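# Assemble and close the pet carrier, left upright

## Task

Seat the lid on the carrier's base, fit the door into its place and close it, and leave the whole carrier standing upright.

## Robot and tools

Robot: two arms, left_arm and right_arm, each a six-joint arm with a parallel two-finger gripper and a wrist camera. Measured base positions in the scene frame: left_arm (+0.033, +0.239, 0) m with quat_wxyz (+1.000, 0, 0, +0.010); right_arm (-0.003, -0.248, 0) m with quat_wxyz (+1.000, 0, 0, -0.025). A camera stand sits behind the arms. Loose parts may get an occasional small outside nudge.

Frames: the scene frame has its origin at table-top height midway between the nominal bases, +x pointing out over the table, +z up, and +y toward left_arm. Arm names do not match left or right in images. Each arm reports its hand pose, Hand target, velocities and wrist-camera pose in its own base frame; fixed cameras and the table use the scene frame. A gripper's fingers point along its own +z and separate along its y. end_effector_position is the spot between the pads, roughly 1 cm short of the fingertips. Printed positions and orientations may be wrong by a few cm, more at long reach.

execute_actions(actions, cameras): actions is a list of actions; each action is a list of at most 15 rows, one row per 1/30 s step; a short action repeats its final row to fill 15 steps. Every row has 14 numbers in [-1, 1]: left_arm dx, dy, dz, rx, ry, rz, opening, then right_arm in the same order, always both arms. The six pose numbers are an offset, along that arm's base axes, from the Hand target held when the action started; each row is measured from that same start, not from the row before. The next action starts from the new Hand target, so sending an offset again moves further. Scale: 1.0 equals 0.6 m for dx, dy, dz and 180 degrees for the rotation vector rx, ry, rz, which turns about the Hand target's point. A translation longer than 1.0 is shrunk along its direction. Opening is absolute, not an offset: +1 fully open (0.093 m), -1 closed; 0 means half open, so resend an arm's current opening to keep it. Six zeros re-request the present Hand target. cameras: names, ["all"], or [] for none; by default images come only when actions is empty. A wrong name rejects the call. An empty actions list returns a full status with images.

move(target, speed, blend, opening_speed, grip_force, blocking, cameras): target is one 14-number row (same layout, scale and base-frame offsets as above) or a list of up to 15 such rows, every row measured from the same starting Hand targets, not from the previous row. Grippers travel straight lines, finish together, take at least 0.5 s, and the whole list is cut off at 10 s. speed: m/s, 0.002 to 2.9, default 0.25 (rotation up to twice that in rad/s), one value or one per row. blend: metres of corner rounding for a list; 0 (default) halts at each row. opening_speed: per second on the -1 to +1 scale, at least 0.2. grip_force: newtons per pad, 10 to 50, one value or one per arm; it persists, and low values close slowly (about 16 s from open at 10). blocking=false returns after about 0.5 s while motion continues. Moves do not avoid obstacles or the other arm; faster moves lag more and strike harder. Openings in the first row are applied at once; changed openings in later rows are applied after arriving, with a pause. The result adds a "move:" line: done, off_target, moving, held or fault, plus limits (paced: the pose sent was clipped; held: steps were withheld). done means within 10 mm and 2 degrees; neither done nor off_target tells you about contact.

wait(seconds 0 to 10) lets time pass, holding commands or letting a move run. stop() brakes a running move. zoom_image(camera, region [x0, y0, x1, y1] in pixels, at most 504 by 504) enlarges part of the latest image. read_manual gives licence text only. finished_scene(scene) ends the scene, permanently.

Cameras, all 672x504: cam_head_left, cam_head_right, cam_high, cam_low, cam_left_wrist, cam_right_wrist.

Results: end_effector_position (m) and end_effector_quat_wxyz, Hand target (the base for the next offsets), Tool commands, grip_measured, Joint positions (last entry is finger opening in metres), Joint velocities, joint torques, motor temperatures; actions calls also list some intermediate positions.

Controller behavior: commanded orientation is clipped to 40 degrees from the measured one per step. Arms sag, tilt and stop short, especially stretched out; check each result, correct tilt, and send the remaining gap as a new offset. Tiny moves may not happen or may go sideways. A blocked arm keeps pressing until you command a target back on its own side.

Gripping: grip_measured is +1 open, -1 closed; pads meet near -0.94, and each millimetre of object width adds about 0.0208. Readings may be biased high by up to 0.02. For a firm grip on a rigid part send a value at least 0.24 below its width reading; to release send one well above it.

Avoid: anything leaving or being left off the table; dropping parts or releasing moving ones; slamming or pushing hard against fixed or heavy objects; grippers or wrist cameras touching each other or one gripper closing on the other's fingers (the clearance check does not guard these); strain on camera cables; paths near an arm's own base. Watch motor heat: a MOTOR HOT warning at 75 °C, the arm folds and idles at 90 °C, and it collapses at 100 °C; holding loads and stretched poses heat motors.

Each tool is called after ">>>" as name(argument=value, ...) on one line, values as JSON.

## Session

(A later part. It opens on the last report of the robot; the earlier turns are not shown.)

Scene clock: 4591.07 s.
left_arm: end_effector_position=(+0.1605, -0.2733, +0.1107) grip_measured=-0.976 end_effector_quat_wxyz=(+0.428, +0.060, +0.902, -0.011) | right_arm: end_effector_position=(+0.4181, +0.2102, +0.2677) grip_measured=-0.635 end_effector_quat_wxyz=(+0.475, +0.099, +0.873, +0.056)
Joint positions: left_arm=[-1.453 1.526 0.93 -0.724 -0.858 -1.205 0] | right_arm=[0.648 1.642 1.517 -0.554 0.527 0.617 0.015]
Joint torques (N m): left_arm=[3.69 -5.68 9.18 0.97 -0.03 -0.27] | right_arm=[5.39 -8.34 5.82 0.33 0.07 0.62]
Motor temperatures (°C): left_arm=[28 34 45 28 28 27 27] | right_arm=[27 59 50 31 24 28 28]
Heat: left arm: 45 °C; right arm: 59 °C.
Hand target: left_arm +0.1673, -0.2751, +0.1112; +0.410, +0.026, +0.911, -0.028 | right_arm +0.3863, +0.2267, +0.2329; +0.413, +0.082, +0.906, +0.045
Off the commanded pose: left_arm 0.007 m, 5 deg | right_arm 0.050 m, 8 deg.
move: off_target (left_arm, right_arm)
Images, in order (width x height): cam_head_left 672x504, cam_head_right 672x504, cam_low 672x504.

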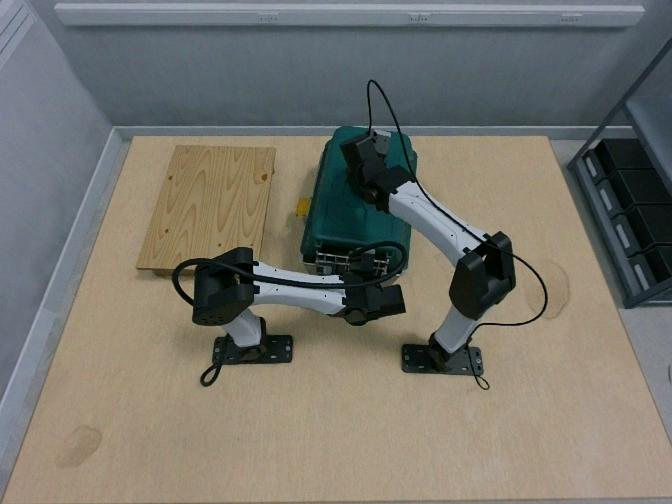

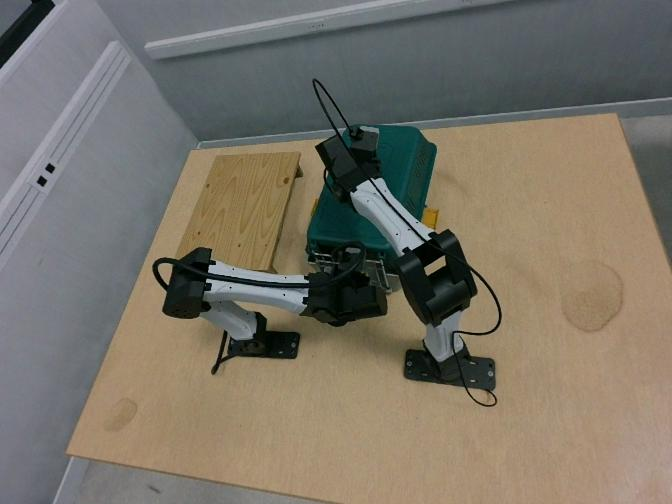

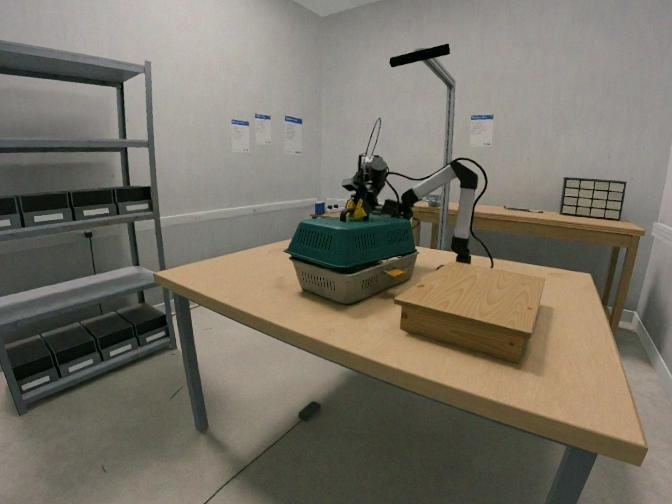

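>>> move(target=[0,0,0,0,0,0,-1,0.033,-0.002,0.1,0,-0.012,0,-1], speed=0.06, cameras=["cam_head_left","cam_low","cam_head_right"])

>>> zoom_image(camera="cam_head_left", region=[280, 200, 410, 300])

>>> zoom_image(camera="cam_low", region=[270, 190, 430, 310])

>>> zoom_image(camera="cam_head_right", region=[290, 220, 410, 310])

Scene clock: 4607.40 s.
left_arm: end_effector_position=(+0.1620, -0.2738, +0.1108) grip_measured=-0.976 end_effector_quat_wxyz=(+0.427, +0.045, +0.903, -0.019) | right_arm: end_effector_position=(+0.4155, +0.2166, +0.2835) grip_measured=-0.635 end_effector_quat_wxyz=(+0.436, +0.082, +0.896, +0.030)
Joint positions: left_arm=[-1.448 1.526 0.93 -0.716 -0.855 -1.231 0] | right_arm=[0.66 1.735 1.762 -0.819 0.519 0.626 0.015]
Joint torques (N m): left_arm=[3.12 -5.65 9.25 0.9 -0.05 -0.01] | right_arm=[2.1 -10.43 9.84 1.05 0.1 0.16]
Motor temperatures (°C): left_arm=[28 34 45 28 28 27 27] | right_arm=[28 58 50 30 24 28 28]
Heat: left arm: 45 °C; right arm: 58 °C.
Hand target: left_arm +0.1673, -0.2751, +0.1112; +0.410, +0.026, +0.911, -0.028 | right_arm +0.4061, +0.2255, +0.2928; +0.430, +0.081, +0.898, +0.046
Off the commanded pose: left_arm 0.005 m, 3 deg | right_arm 0.016 m, 2 deg.
move: off_target (left_arm, right_arm)
Images, in order (width x height): cam_head_left 672x504, cam_head_right 672x504, cam_low 672x504.

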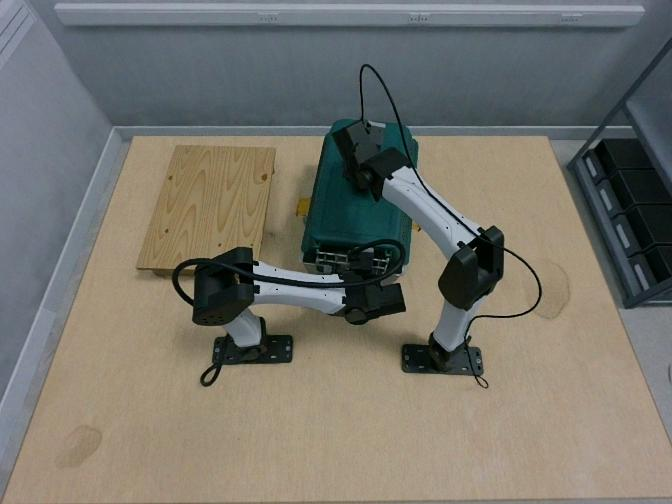

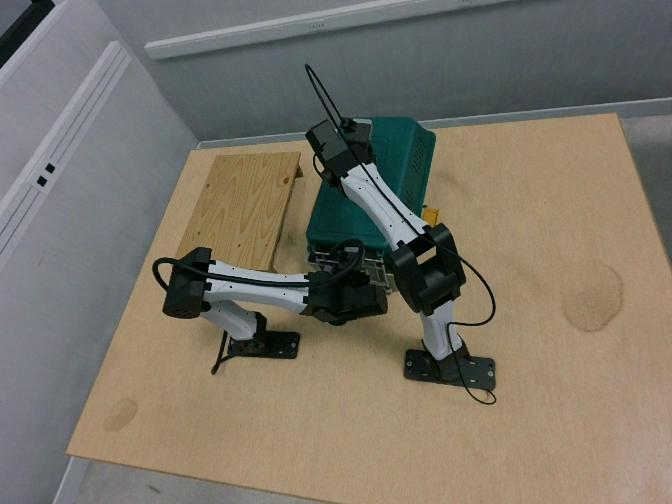

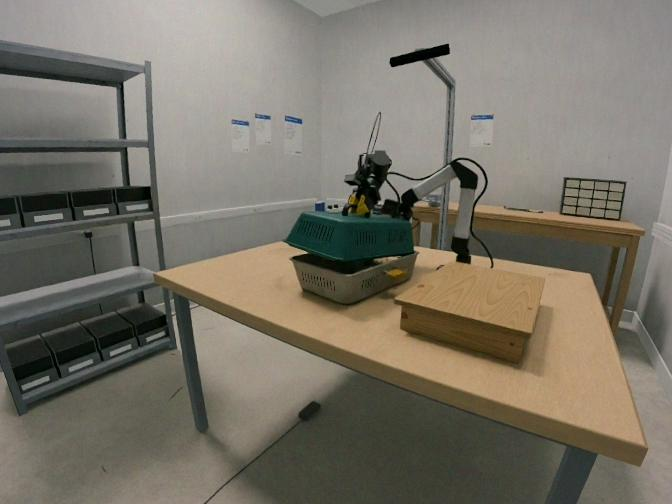

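Scaled by 3.877 from the camera's 672x504 image, which has a finer 960x720 frame.

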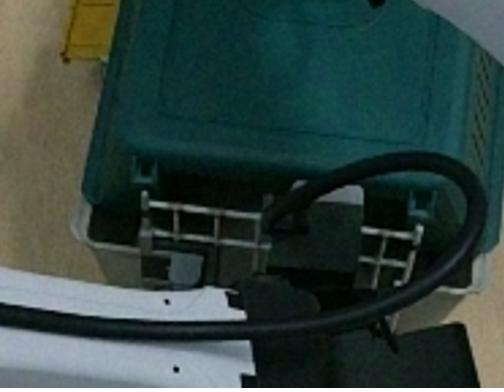

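Scaled by 3.150 from the camera's 672x504 image, which has a finer 960x720 frame.

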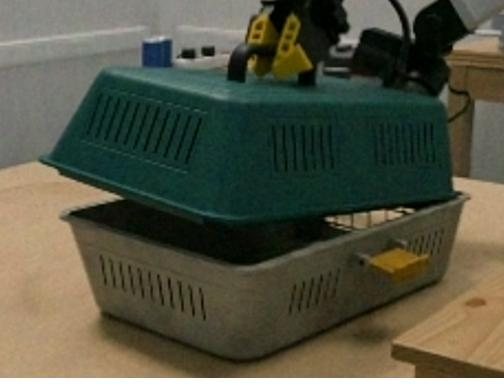

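Scaled by 4.200 from the camera's 672x504 image, which has a finer 960x720 frame.

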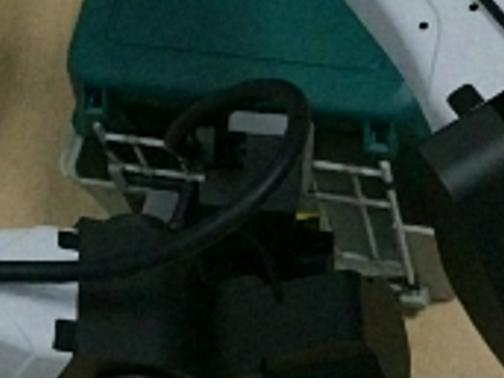

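>>> move(target=[[-0.008,0,0,0,0,0,-1,0.02,0,0.05,0,0.0,0,-1],[-0.008,0,0,0,0,0,-1,0.02,0,0.06,0,0.03,0,-1]], speed=0.06, cameras=["cam_head_left","cam_low","cam_head_right"])

>>> zoom_image(camera="cam_head_left", region=[280, 200, 410, 300])

>>> zoom_image(camera="cam_low", region=[270, 190, 430, 310])

>>> zoom_image(camera="cam_head_left", region=[365, 250, 405, 300])

Scene clock: 4622.67 s.
left_arm: end_effector_position=(+0.1618, -0.2740, +0.1109) grip_measured=-0.976 end_effector_quat_wxyz=(+0.425, +0.035, +0.904, -0.024) | right_arm: end_effector_position=(+0.4131, +0.2265, +0.3120) grip_measured=-0.635 end_effector_quat_wxyz=(+0.368, +0.071, +0.927, +0.027)
Joint positions: left_arm=[-1.447 1.526 0.932 -0.719 -0.852 -1.252 0] | right_arm=[0.651 1.946 2.269 -1.252 0.431 0.659 0.015]
Joint torques (N m): left_arm=[1.29 -5.49 9.32 0.7 -0.13 -0.04] | right_arm=[-0.38 -11.11 9.29 1.41 0.26 -0.04]
Motor temperatures (°C): left_arm=[28 34 45 28 28 27 27] | right_arm=[28 58 53 30 24 28 28]
Heat: left arm: 45 °C; right arm: 58 °C.
Hand target: left_arm +0.1625, -0.2751, +0.1111; +0.410, +0.026, +0.911, -0.028 | right_arm +0.4181, +0.2255, +0.3288; +0.387, +0.083, +0.917, +0.042
Off the commanded pose: left_arm 0.001 m, 2 deg | right_arm 0.018 m, 3 deg.
move: off_target (right_arm)
Images, in order (width x height): cam_head_left 672x504, cam_head_right 672x504, cam_low 672x504.

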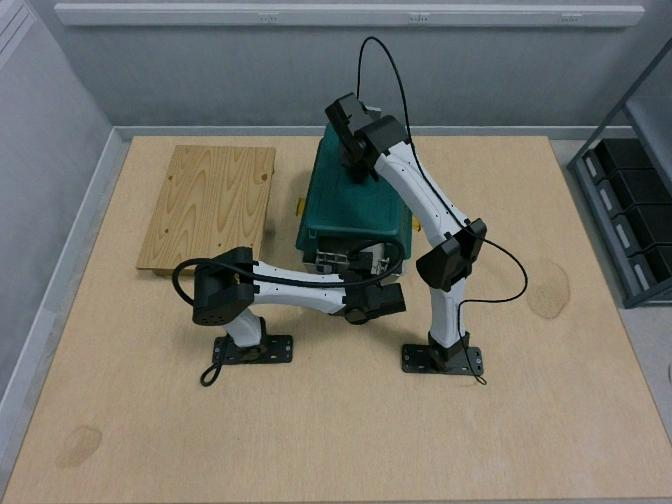

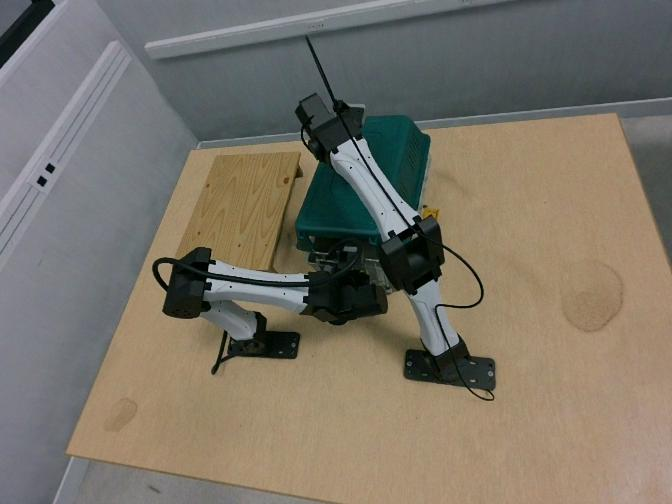

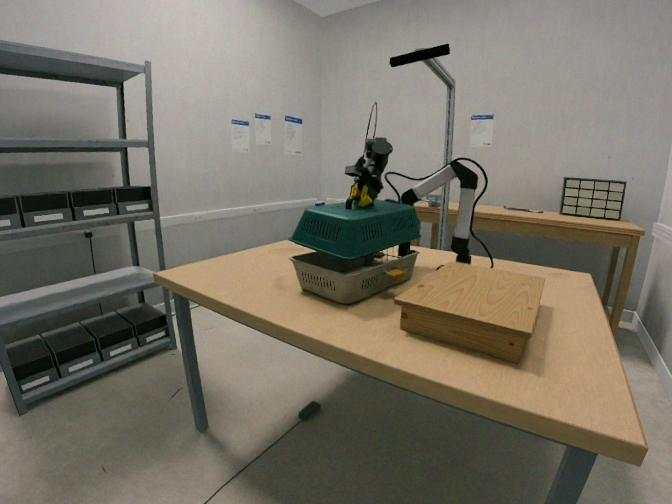

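Scaled by 3.877 from the camera's 672x504 image, which has a finer 960x720 frame.

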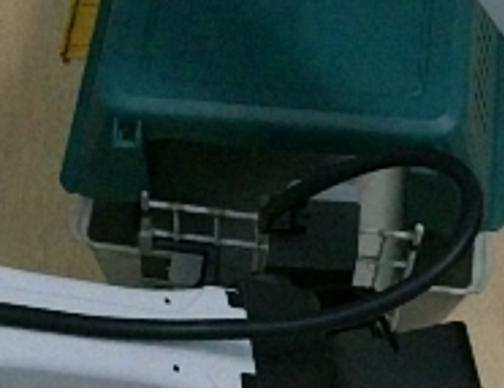

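Scaled by 3.150 from the camera's 672x504 image, which has a finer 960x720 frame.

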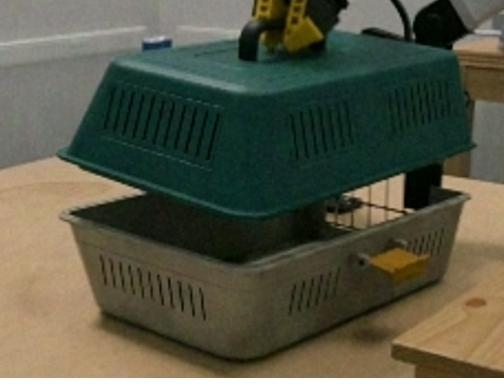

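Scaled by 10.080 from the camera's 672x504 image, which has a finer 960x720 frame.

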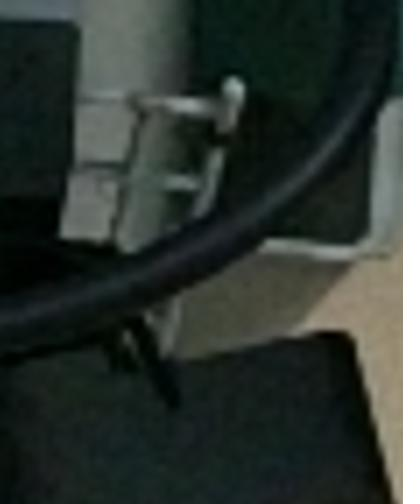

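>>> move(target=[0,0,0,0,0,0,-1,-0.006,-0.022,-0.035,0.0,-0.014,0,-1], speed=0.06, cameras=["cam_head_left","cam_low","cam_head_right"])

>>> zoom_image(camera="cam_head_left", region=[280, 200, 410, 300])

>>> zoom_image(camera="cam_low", region=[270, 190, 430, 310])

>>> zoom_image(camera="cam_head_right", region=[290, 220, 410, 310])

Scene clock: 4633.20 s.
left_arm: end_effector_position=(+0.1618, -0.2740, +0.1109) grip_measured=-0.976 end_effector_quat_wxyz=(+0.425, +0.035, +0.904, -0.024) | right_arm: end_effector_position=(+0.4144, +0.2171, +0.2804) grip_measured=-0.635 end_effector_quat_wxyz=(+0.375, +0.075, +0.924, +0.027)
Joint positions: left_arm=[-1.447 1.526 0.932 -0.72 -0.852 -1.253 0] | right_arm=[0.634 1.832 1.962 -1.041 0.431 0.646 0.015]
Joint torques (N m): left_arm=[1.29 -5.49 9.31 0.71 -0.14 -0.04] | right_arm=[-0.08 -14.52 6.71 1.63 0.36 -0.22]
Motor temperatures (°C): left_arm=[28 34 45 28 28 27 27] | right_arm=[28 60 55 31 24 28 28]
Heat: left arm: 45 °C; right arm: 60 °C.
Hand target: left_arm +0.1625, -0.2751, +0.1112; +0.410, +0.025, +0.911, -0.028 | right_arm +0.4144, +0.2124, +0.3078; +0.407, +0.082, +0.909, +0.044
Off the commanded pose: left_arm 0.001 m, 2 deg | right_arm 0.028 m, 5 deg.
move: off_target (right_arm)
Images, in order (width x height): cam_head_left 672x504, cam_head_right 672x504, cam_low 672x504.

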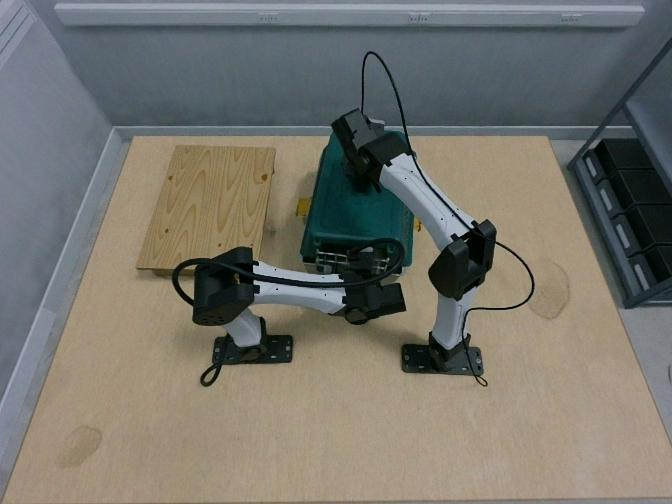

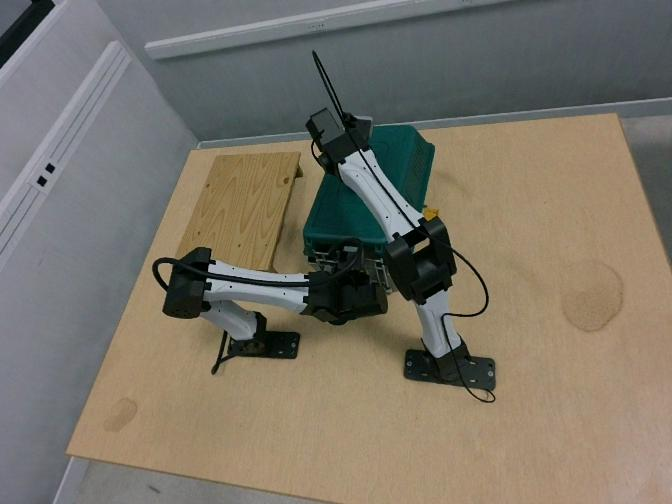

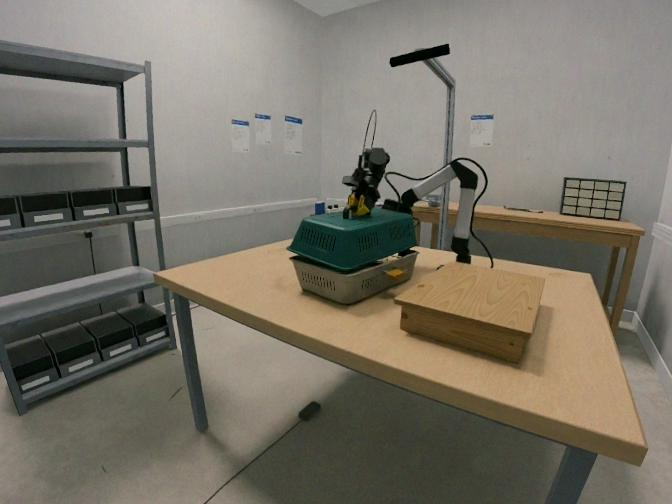

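Scaled by 3.877 from the camera's 672x504 image, which has a finer 960x720 frame.

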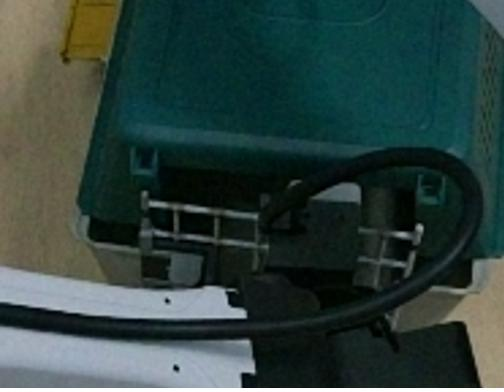

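Scaled by 3.150 from the camera's 672x504 image, which has a finer 960x720 frame.

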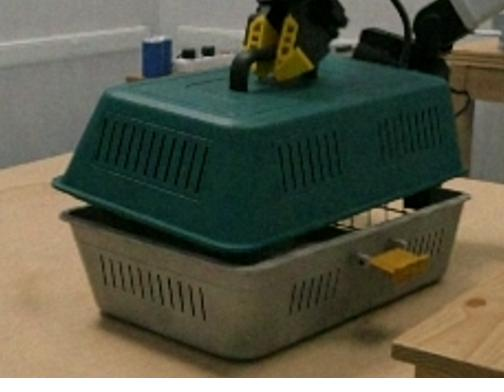

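Scaled by 4.200 from the camera's 672x504 image, which has a finer 960x720 frame.

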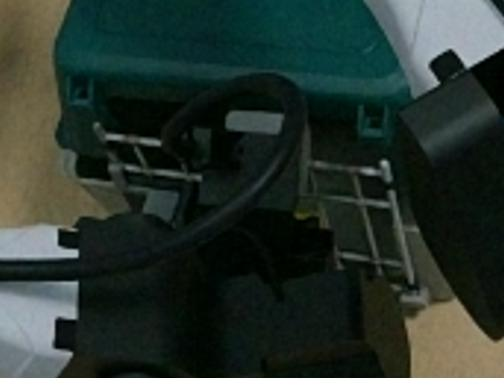

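>>> move(target=[0,0,0,0,0,0,-1,-0.002,-0.002,-0.004,0.026,-0.018,-0.008,-1], speed=0.06, cameras=["cam_head_left","cam_low","cam_head_right"])

>>> zoom_image(camera="cam_head_left", region=[280, 200, 410, 300])

>>> zoom_image(camera="cam_low", region=[270, 190, 430, 310])

>>> zoom_image(camera="cam_head_right", region=[290, 220, 410, 310])

Scene clock: 4714.20 s.
left_arm: end_effector_position=(+0.1618, -0.2740, +0.1109) grip_measured=-0.976 end_effector_quat_wxyz=(+0.425, +0.035, +0.904, -0.024) | right_arm: end_effector_position=(+0.4158, +0.2146, +0.2817) grip_measured=-0.635 end_effector_quat_wxyz=(+0.405, +0.091, +0.908, +0.054)
Joint positions: left_arm=[-1.447 1.526 0.932 -0.72 -0.852 -1.253 0] | right_arm=[0.627 1.751 1.812 -0.884 0.431 0.656 0.015]
Joint torques (N m): left_arm=[1.29 -5.49 9.32 0.71 -0.13 -0.04] | right_arm=[0.09 -13.85 6.49 1.67 0.26 0.11]
Motor temperatures (°C): left_arm=[28 33 45 28 28 27 27] | right_arm=[27 83 54 34 24 27 28]
Heat: left arm: 45 °C; right arm: 83 °C. Fold the right arm in close to its base, or ease its load, before you think long.
Hand target: left_arm +0.1625, -0.2751, +0.1112; +0.410, +0.025, +0.911, -0.028 | right_arm +0.4133, +0.2112, +0.3054; +0.429, +0.109, +0.893, +0.078
Off the commanded pose: left_arm 0.001 m, 2 deg | right_arm 0.024 m, 5 deg.
MOTOR HOT: joint 2 (shoulder) of the right arm reports 83 °C; the controller's stop level is 90 °C. To cool a motor, set the load down, stop pushing, or move to a pose that needs little force.
move: off_target (right_arm)
Images, in order (width x height): cam_head_left 672x504, cam_head_right 672x504, cam_low 672x504.

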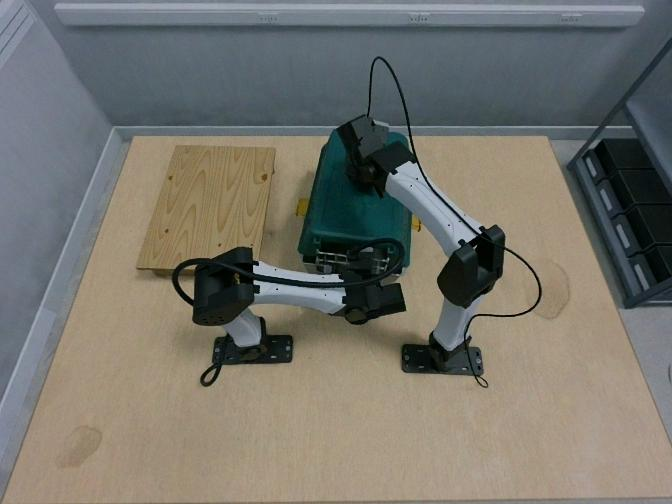

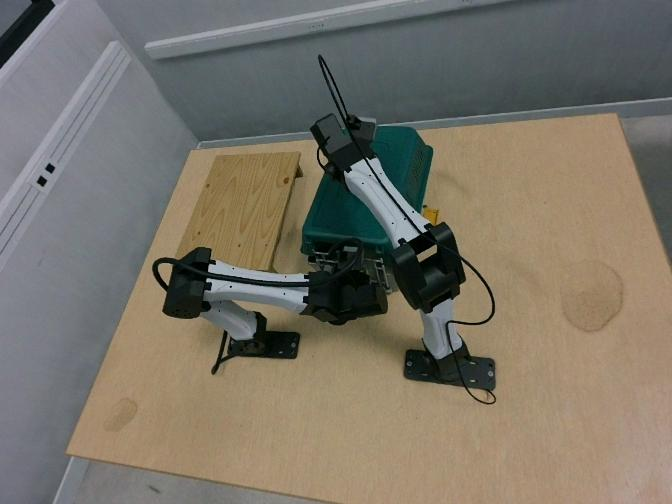

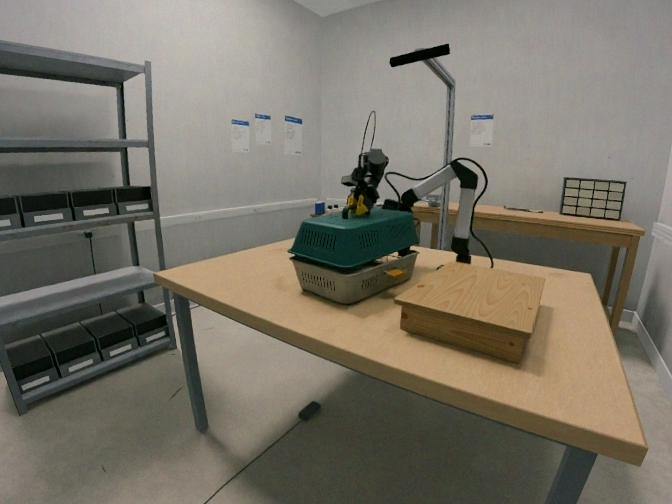

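Scaled by 3.877 from the camera's 672x504 image, which has a finer 960x720 frame.

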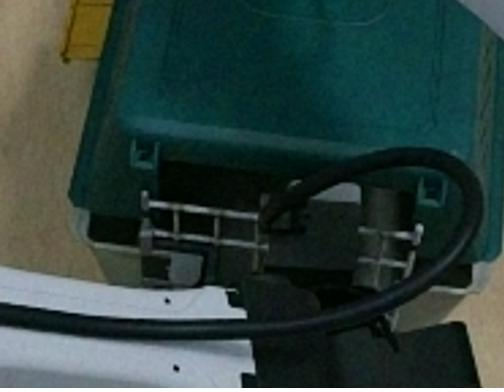

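Scaled by 3.150 from the camera's 672x504 image, which has a finer 960x720 frame.

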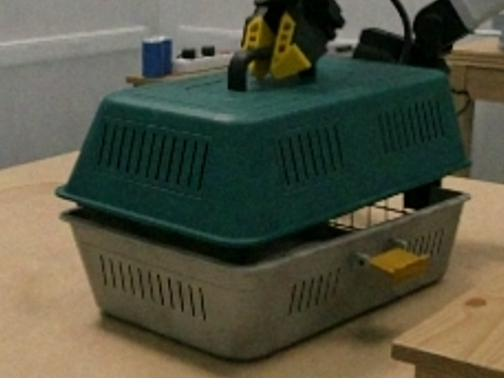

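Scaled by 4.200 from the camera's 672x504 image, which has a finer 960x720 frame.

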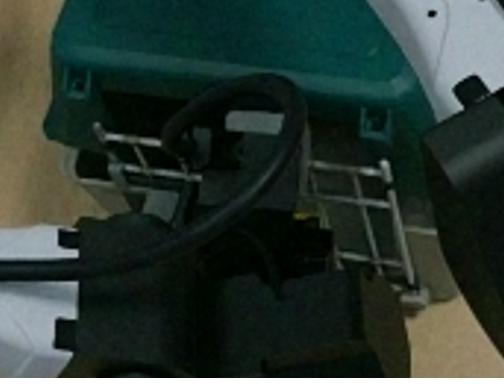

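>>> move(target=[0,0,0,0,0,0,-1,0.0,0.0,-0.09,0,-0.008,0,-1], speed=0.08)

Scene clock: 4720.47 s.
left_arm: end_effector_position=(+0.1566, -0.2728, +0.1105) grip_measured=-0.976 end_effector_quat_wxyz=(+0.424, +0.057, +0.904, -0.013) | right_arm: end_effector_position=(+0.4165, +0.2091, +0.2703) grip_measured=-0.635 end_effector_quat_wxyz=(+0.451, +0.105, +0.882, +0.088)
Joint positions: left_arm=[-1.465 1.526 0.934 -0.744 -0.853 -1.232 0] | right_arm=[0.619 1.635 1.546 -0.604 0.437 0.648 0.015]
Joint torques (N m): left_arm=[3.06 -5.49 9.09 0.95 -0.12 -0.24] | right_arm=[1.21 -8.43 3.4 1.74 0.31 0.1]
Motor temperatures (°C): left_arm=[28 33 45 28 28 27 27] | right_arm=[27 80 53 34 24 27 28]
Heat: left arm: 45 °C; right arm: 80 °C. Fold the right arm in close to its base, or ease its load, before you think long.
Hand target: left_arm +0.1624, -0.2751, +0.1112; +0.410, +0.026, +0.911, -0.028 | right_arm +0.4133, +0.2111, +0.2515; +0.441, +0.108, +0.888, +0.080
Off the commanded pose: left_arm 0.006 m, 4 deg | right_arm 0.019 m, 2 deg.
MOTOR HOT: still on. Joint 2 (shoulder) of the right arm reports 80 °C.
move: off_target (left_arm, right_arm)

>>> wait(seconds=4, cameras=["cam_head_left","cam_low","cam_head_right"])

>>> zoom_image(camera="cam_head_left", region=[280, 200, 410, 300])

>>> zoom_image(camera="cam_low", region=[270, 190, 430, 310])

>>> zoom_image(camera="cam_head_right", region=[290, 220, 410, 310])

Scene clock: 4734.07 s.
left_arm: end_effector_position=(+0.1566, -0.2728, +0.1105) grip_measured=-0.976 end_effector_quat_wxyz=(+0.424, +0.057, +0.904, -0.013) | right_arm: end_effector_position=(+0.4165, +0.2091, +0.2703) grip_measured=-0.635 end_effector_quat_wxyz=(+0.451, +0.105, +0.882, +0.088)
Joint positions: left_arm=[-1.465 1.526 0.934 -0.744 -0.853 -1.232 0] | right_arm=[0.619 1.635 1.546 -0.604 0.437 0.648 0.015]
Joint torques (N m): left_arm=[3.07 -5.5 9.1 0.95 -0.13 -0.24] | right_arm=[1.2 -8.44 3.37 1.74 0.31 0.1]
Motor temperatures (°C): left_arm=[28 33 46 28 28 27 27] | right_arm=[27 73 51 34 24 27 28]
Heat: left arm: 46 °C; right arm: 73 °C. Fold the right arm in close to its base, or ease its load, before you think long.
Hand target: left_arm +0.1624, -0.2751, +0.1112; +0.410, +0.026, +0.911, -0.028 | right_arm +0.4133, +0.2111, +0.2515; +0.441, +0.108, +0.888, +0.080
Tool commands: left_gripper/opening=-1.0 right_gripper/opening=-1.0
Off the commanded pose: left_arm 0.006 m, 4 deg | right_arm 0.019 m, 2 deg.
MOTOR HOT: still on. Joint 2 (shoulder) of the right arm reports 73 °C.
wait: 4.00 s; at rest from the start
Images, in order (width x height): cam_head_left 672x504, cam_head_right 672x504, cam_low 672x504.

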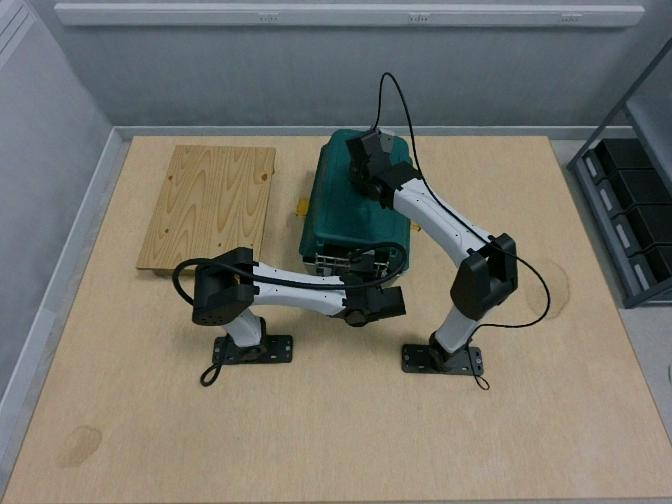

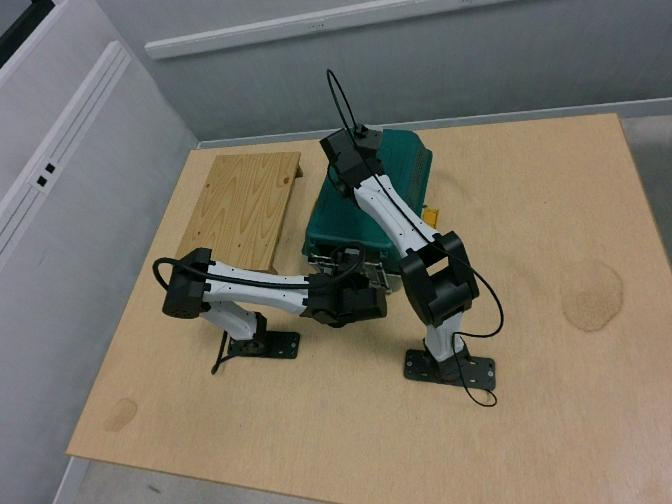

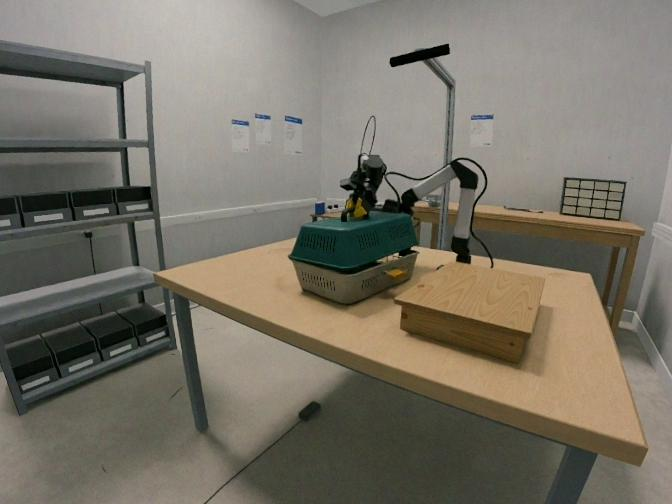

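Scaled by 3.877 from the camera's 672x504 image, which has a finer 960x720 frame.

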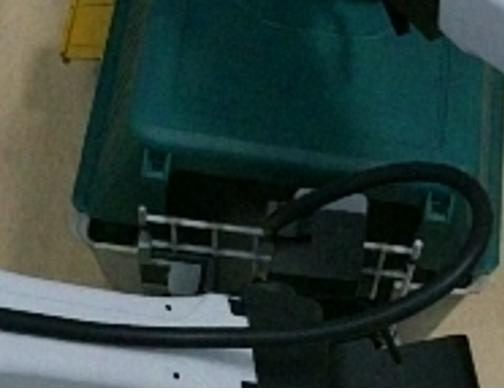

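Scaled by 3.150 from the camera's 672x504 image, which has a finer 960x720 frame.

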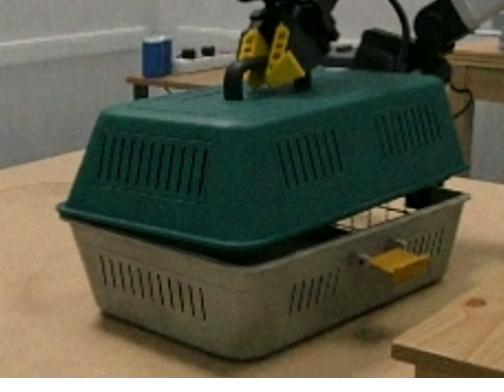

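Scaled by 4.200 from the camera's 672x504 image, which has a finer 960x720 frame.

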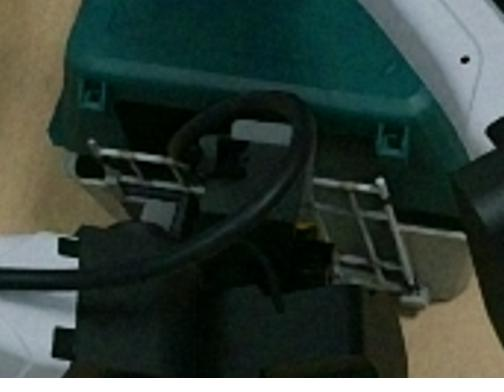

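>>> move(target=[-0.01,0,0,0,0,0,-1,0.0,0.0,-0.03,0,-0.01,0,-1], speed=0.04, cameras=["cam_head_left","cam_low","cam_head_right"])

>>> zoom_image(camera="cam_head_left", region=[280, 200, 410, 300])

>>> zoom_image(camera="cam_low", region=[270, 190, 430, 310])

>>> zoom_image(camera="cam_head_right", region=[290, 220, 410, 310])

Scene clock: 4801.63 s.
left_arm: end_effector_position=(+0.1537, -0.2740, +0.1106) grip_measured=-0.976 end_effector_quat_wxyz=(+0.424, +0.042, +0.904, -0.023) | right_arm: end_effector_position=(+0.4160, +0.2140, +0.2584) grip_measured=-0.635 end_effector_quat_wxyz=(+0.473, +0.103, +0.870, +0.095)
Joint positions: left_arm=[-1.476 1.526 0.934 -0.747 -0.855 -1.276 0] | right_arm=[0.637 1.608 1.428 -0.46 0.463 0.637 0.015]
Joint torques (N m): left_arm=[1.94 -5.22 9.52 0.68 -0.17 -0.11] | right_arm=[0.18 -7.71 3.64 1.64 0.22 0.09]
Motor temperatures (°C): left_arm=[28 33 47 28 28 27 27] | right_arm=[27 60 47 35 24 27 28]
Heat: left arm: 47 °C; right arm: 60 °C.
Hand target: left_arm +0.1564, -0.2751, +0.1112; +0.410, +0.026, +0.911, -0.028 | right_arm +0.4133, +0.2112, +0.2335; +0.455, +0.107, +0.881, +0.082
Off the commanded pose: left_arm 0.003 m, 3 deg | right_arm 0.025 m, 3 deg.
MOTOR HOT: cleared for the motors of the right arm.
move: off_target (left_arm, right_arm)
Images, in order (width x height): cam_head_left 672x504, cam_head_right 672x504, cam_low 672x504.

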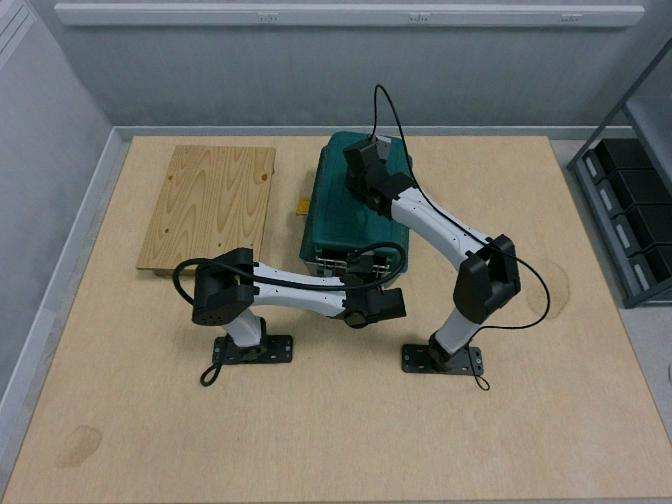

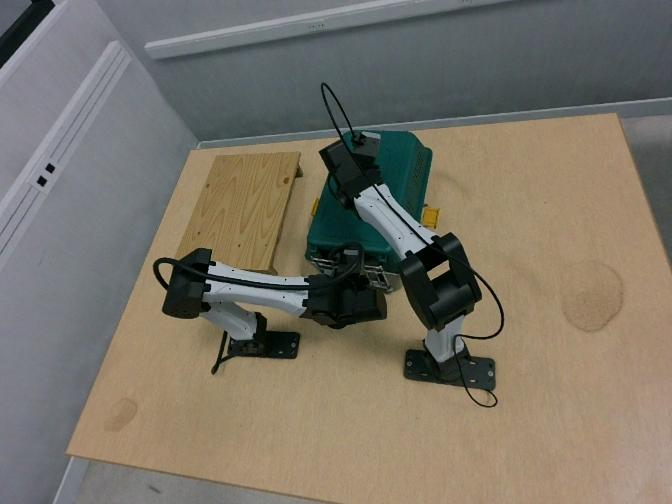

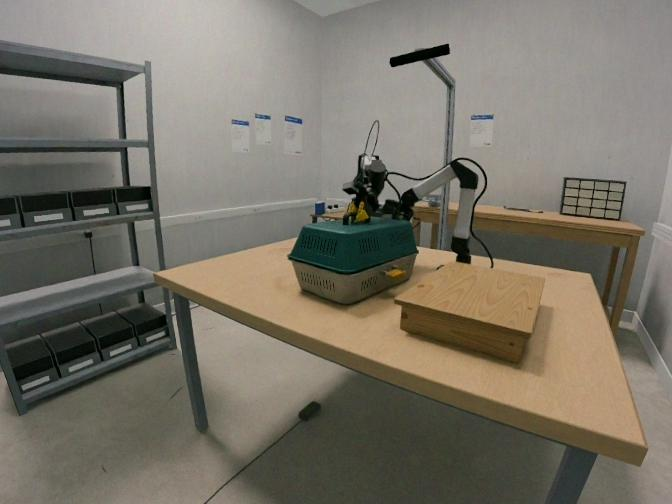

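Scaled by 3.877 from the camera's 672x504 image, which has a finer 960x720 frame.

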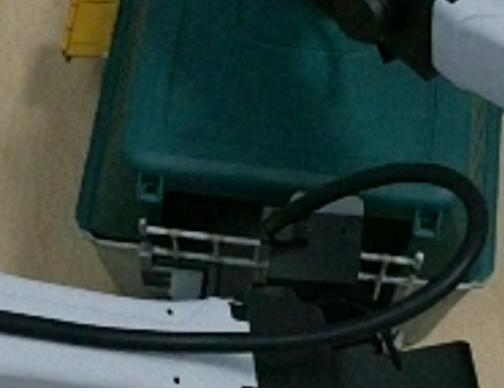

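Scaled by 3.150 from the camera's 672x504 image, which has a finer 960x720 frame.

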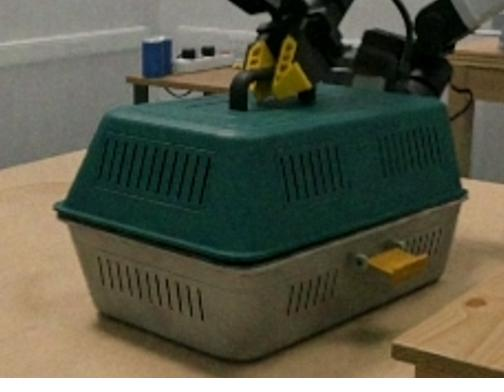

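Scaled by 4.200 from the camera's 672x504 image, which has a finer 960x720 frame.

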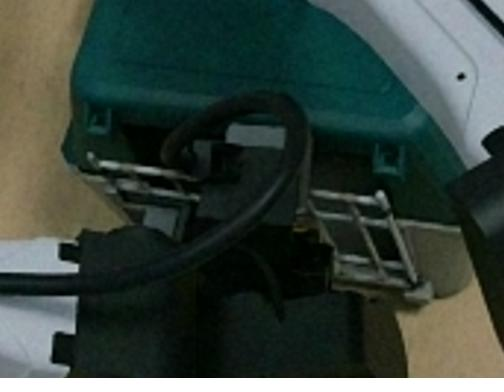

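>>> move(target=[0.018,0,0,0,0,0,-1,0.0,0.0,-0.01,0,0,0,-1], speed=0.03, cameras=["cam_head_left","cam_low","cam_head_right"])

>>> zoom_image(camera="cam_head_left", region=[280, 200, 410, 300])

>>> zoom_image(camera="cam_head_right", region=[290, 220, 410, 310])

>>> zoom_image(camera="cam_high", region=[290, 200, 510, 400])

Scene clock: 4814.63 s.
left_arm: end_effector_position=(+0.1550, -0.2755, +0.1107) grip_measured=-0.976 end_effector_quat_wxyz=(+0.424, +0.044, +0.904, -0.025) | right_arm: end_effector_position=(+0.4160, +0.2161, +0.2581) grip_measured=-0.635 end_effector_quat_wxyz=(+0.475, +0.103, +0.868, +0.104)
Joint positions: left_arm=[-1.471 1.526 0.934 -0.735 -0.852 -1.263 0] | right_arm=[0.637 1.602 1.413 -0.436 0.452 0.64 0.015]
Joint torques (N m): left_arm=[5.39 -5.71 8.77 1.06 -0.11 0.3] | right_arm=[0.18 -7.28 2.93 1.64 0.31 0.06]
Motor temperatures (°C): left_arm=[28 33 47 28 28 27 27] | right_arm=[27 59 46 36 24 27 28]
Heat: left arm: 47 °C; right arm: 59 °C.
Hand target: left_arm +0.1672, -0.2751, +0.1112; +0.410, +0.026, +0.911, -0.028 | right_arm +0.4132, +0.2112, +0.2275; +0.455, +0.107, +0.881, +0.082
Off the commanded pose: left_arm 0.012 m, 3 deg | right_arm 0.031 m, 4 deg.
move: off_target (left_arm, right_arm)
Images, in order (width x height): cam_head_left 672x504, cam_head_right 672x504, cam_low 672x504.

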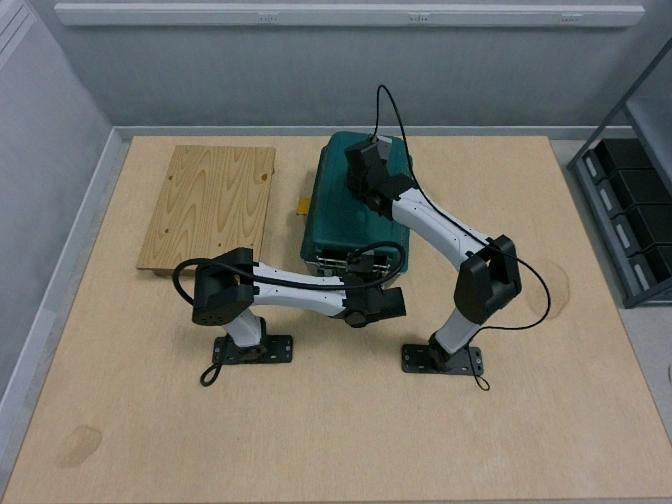

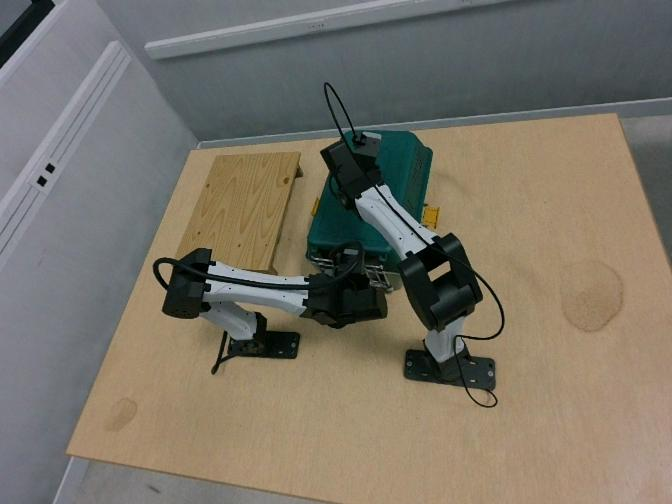

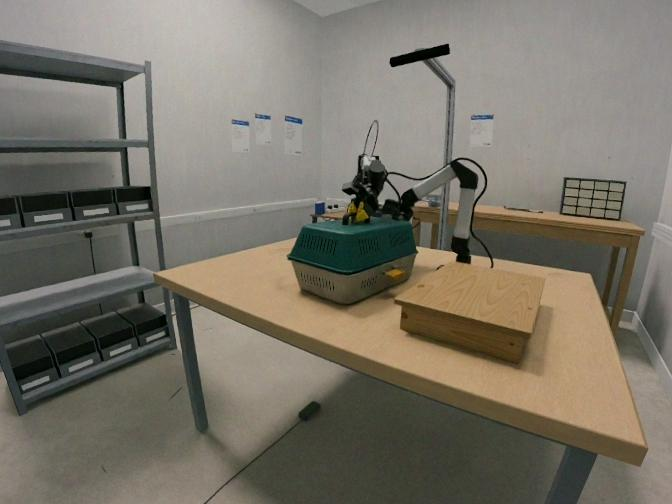

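Scaled by 3.877 from the camera's 672x504 image, which has a finer 960x720 frame.

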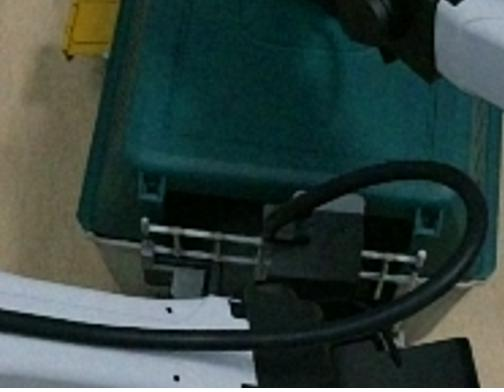

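Scaled by 4.200 from the camera's 672x504 image, which has a finer 960x720 frame.

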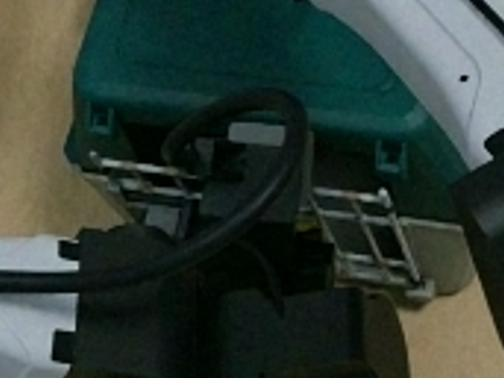

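This scene's latest camera images include none from cam_high. They are from: cam_head_left, cam_head_right, cam_low. cam_high's image comes with the result of a call that names it in "cameras".

>>> zoom_image(camera="cam_head_right", region=[375, 262, 405, 302])

>>> wait(seconds=0, cameras=["cam_left_wrist","cam_high"])

>>> zoom_image(camera="cam_high", region=[290, 230, 370, 360])

>>> zoom_image(camera="cam_high", region=[290, 220, 520, 400])

Scaled by 12.600 from the camera's 672x504 image, which has a finer 960x720 frame.

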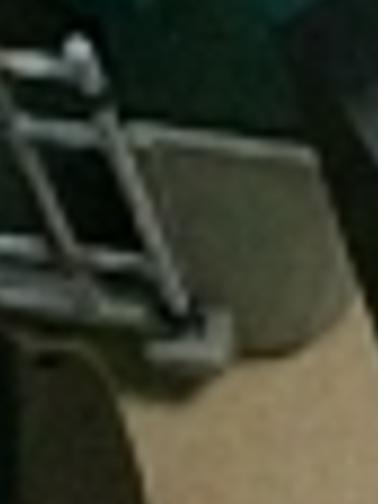

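Scene clock: 4825.20 s.
left_arm: end_effector_position=(+0.1550, -0.2755, +0.1107) grip_measured=-0.976 end_effector_quat_wxyz=(+0.424, +0.044, +0.904, -0.025) | right_arm: end_effector_position=(+0.4160, +0.2161, +0.2581) grip_measured=-0.635 end_effector_quat_wxyz=(+0.475, +0.103, +0.868, +0.104)
Joint positions: left_arm=[-1.471 1.526 0.934 -0.735 -0.852 -1.263 0] | right_arm=[0.637 1.602 1.413 -0.436 0.452 0.64 0.015]
Joint torques (N m): left_arm=[5.39 -5.71 8.79 1.06 -0.11 0.3] | right_arm=[0.18 -7.3 2.93 1.64 0.32 0.06]
Motor temperatures (°C): left_arm=[29 33 47 28 28 27 27] | right_arm=[27 59 46 36 24 27 28]
Heat: left arm: 47 °C; right arm: 59 °C.
Hand target: left_arm +0.1672, -0.2751, +0.1112; +0.410, +0.026, +0.911, -0.028 | right_arm +0.4132, +0.2112, +0.2275; +0.455, +0.107, +0.881, +0.082
Tool commands: left_gripper/opening=-1.0 right_gripper/opening=-1.0
Off the commanded pose: left_arm 0.012 m, 3 deg | right_arm 0.031 m, 4 deg.
Images, in order (width x height): cam_high 672x504, cam_left_wrist 672x504.

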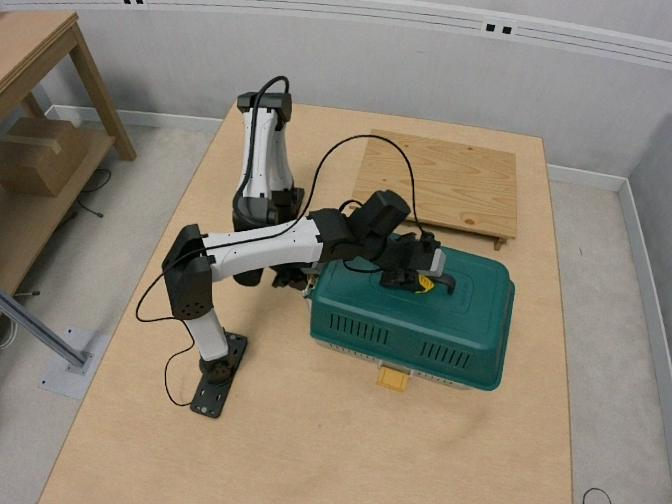

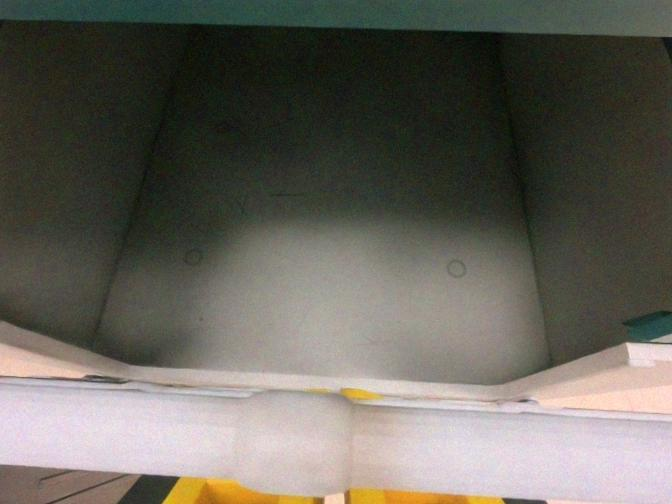

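Scaled by 3.877 from the camera's 672x504 image, which has a finer 960x720 frame.

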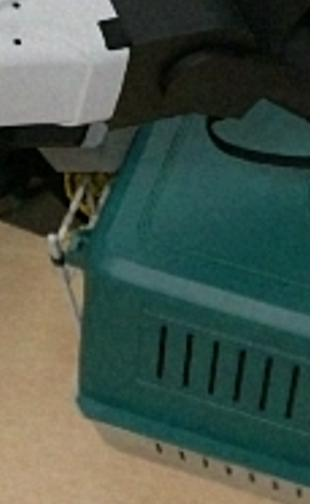

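Scaled by 2.191 from the camera's 672x504 image, which has a finer 960x720 frame.

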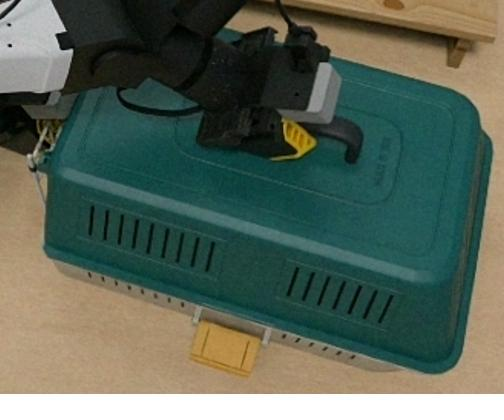

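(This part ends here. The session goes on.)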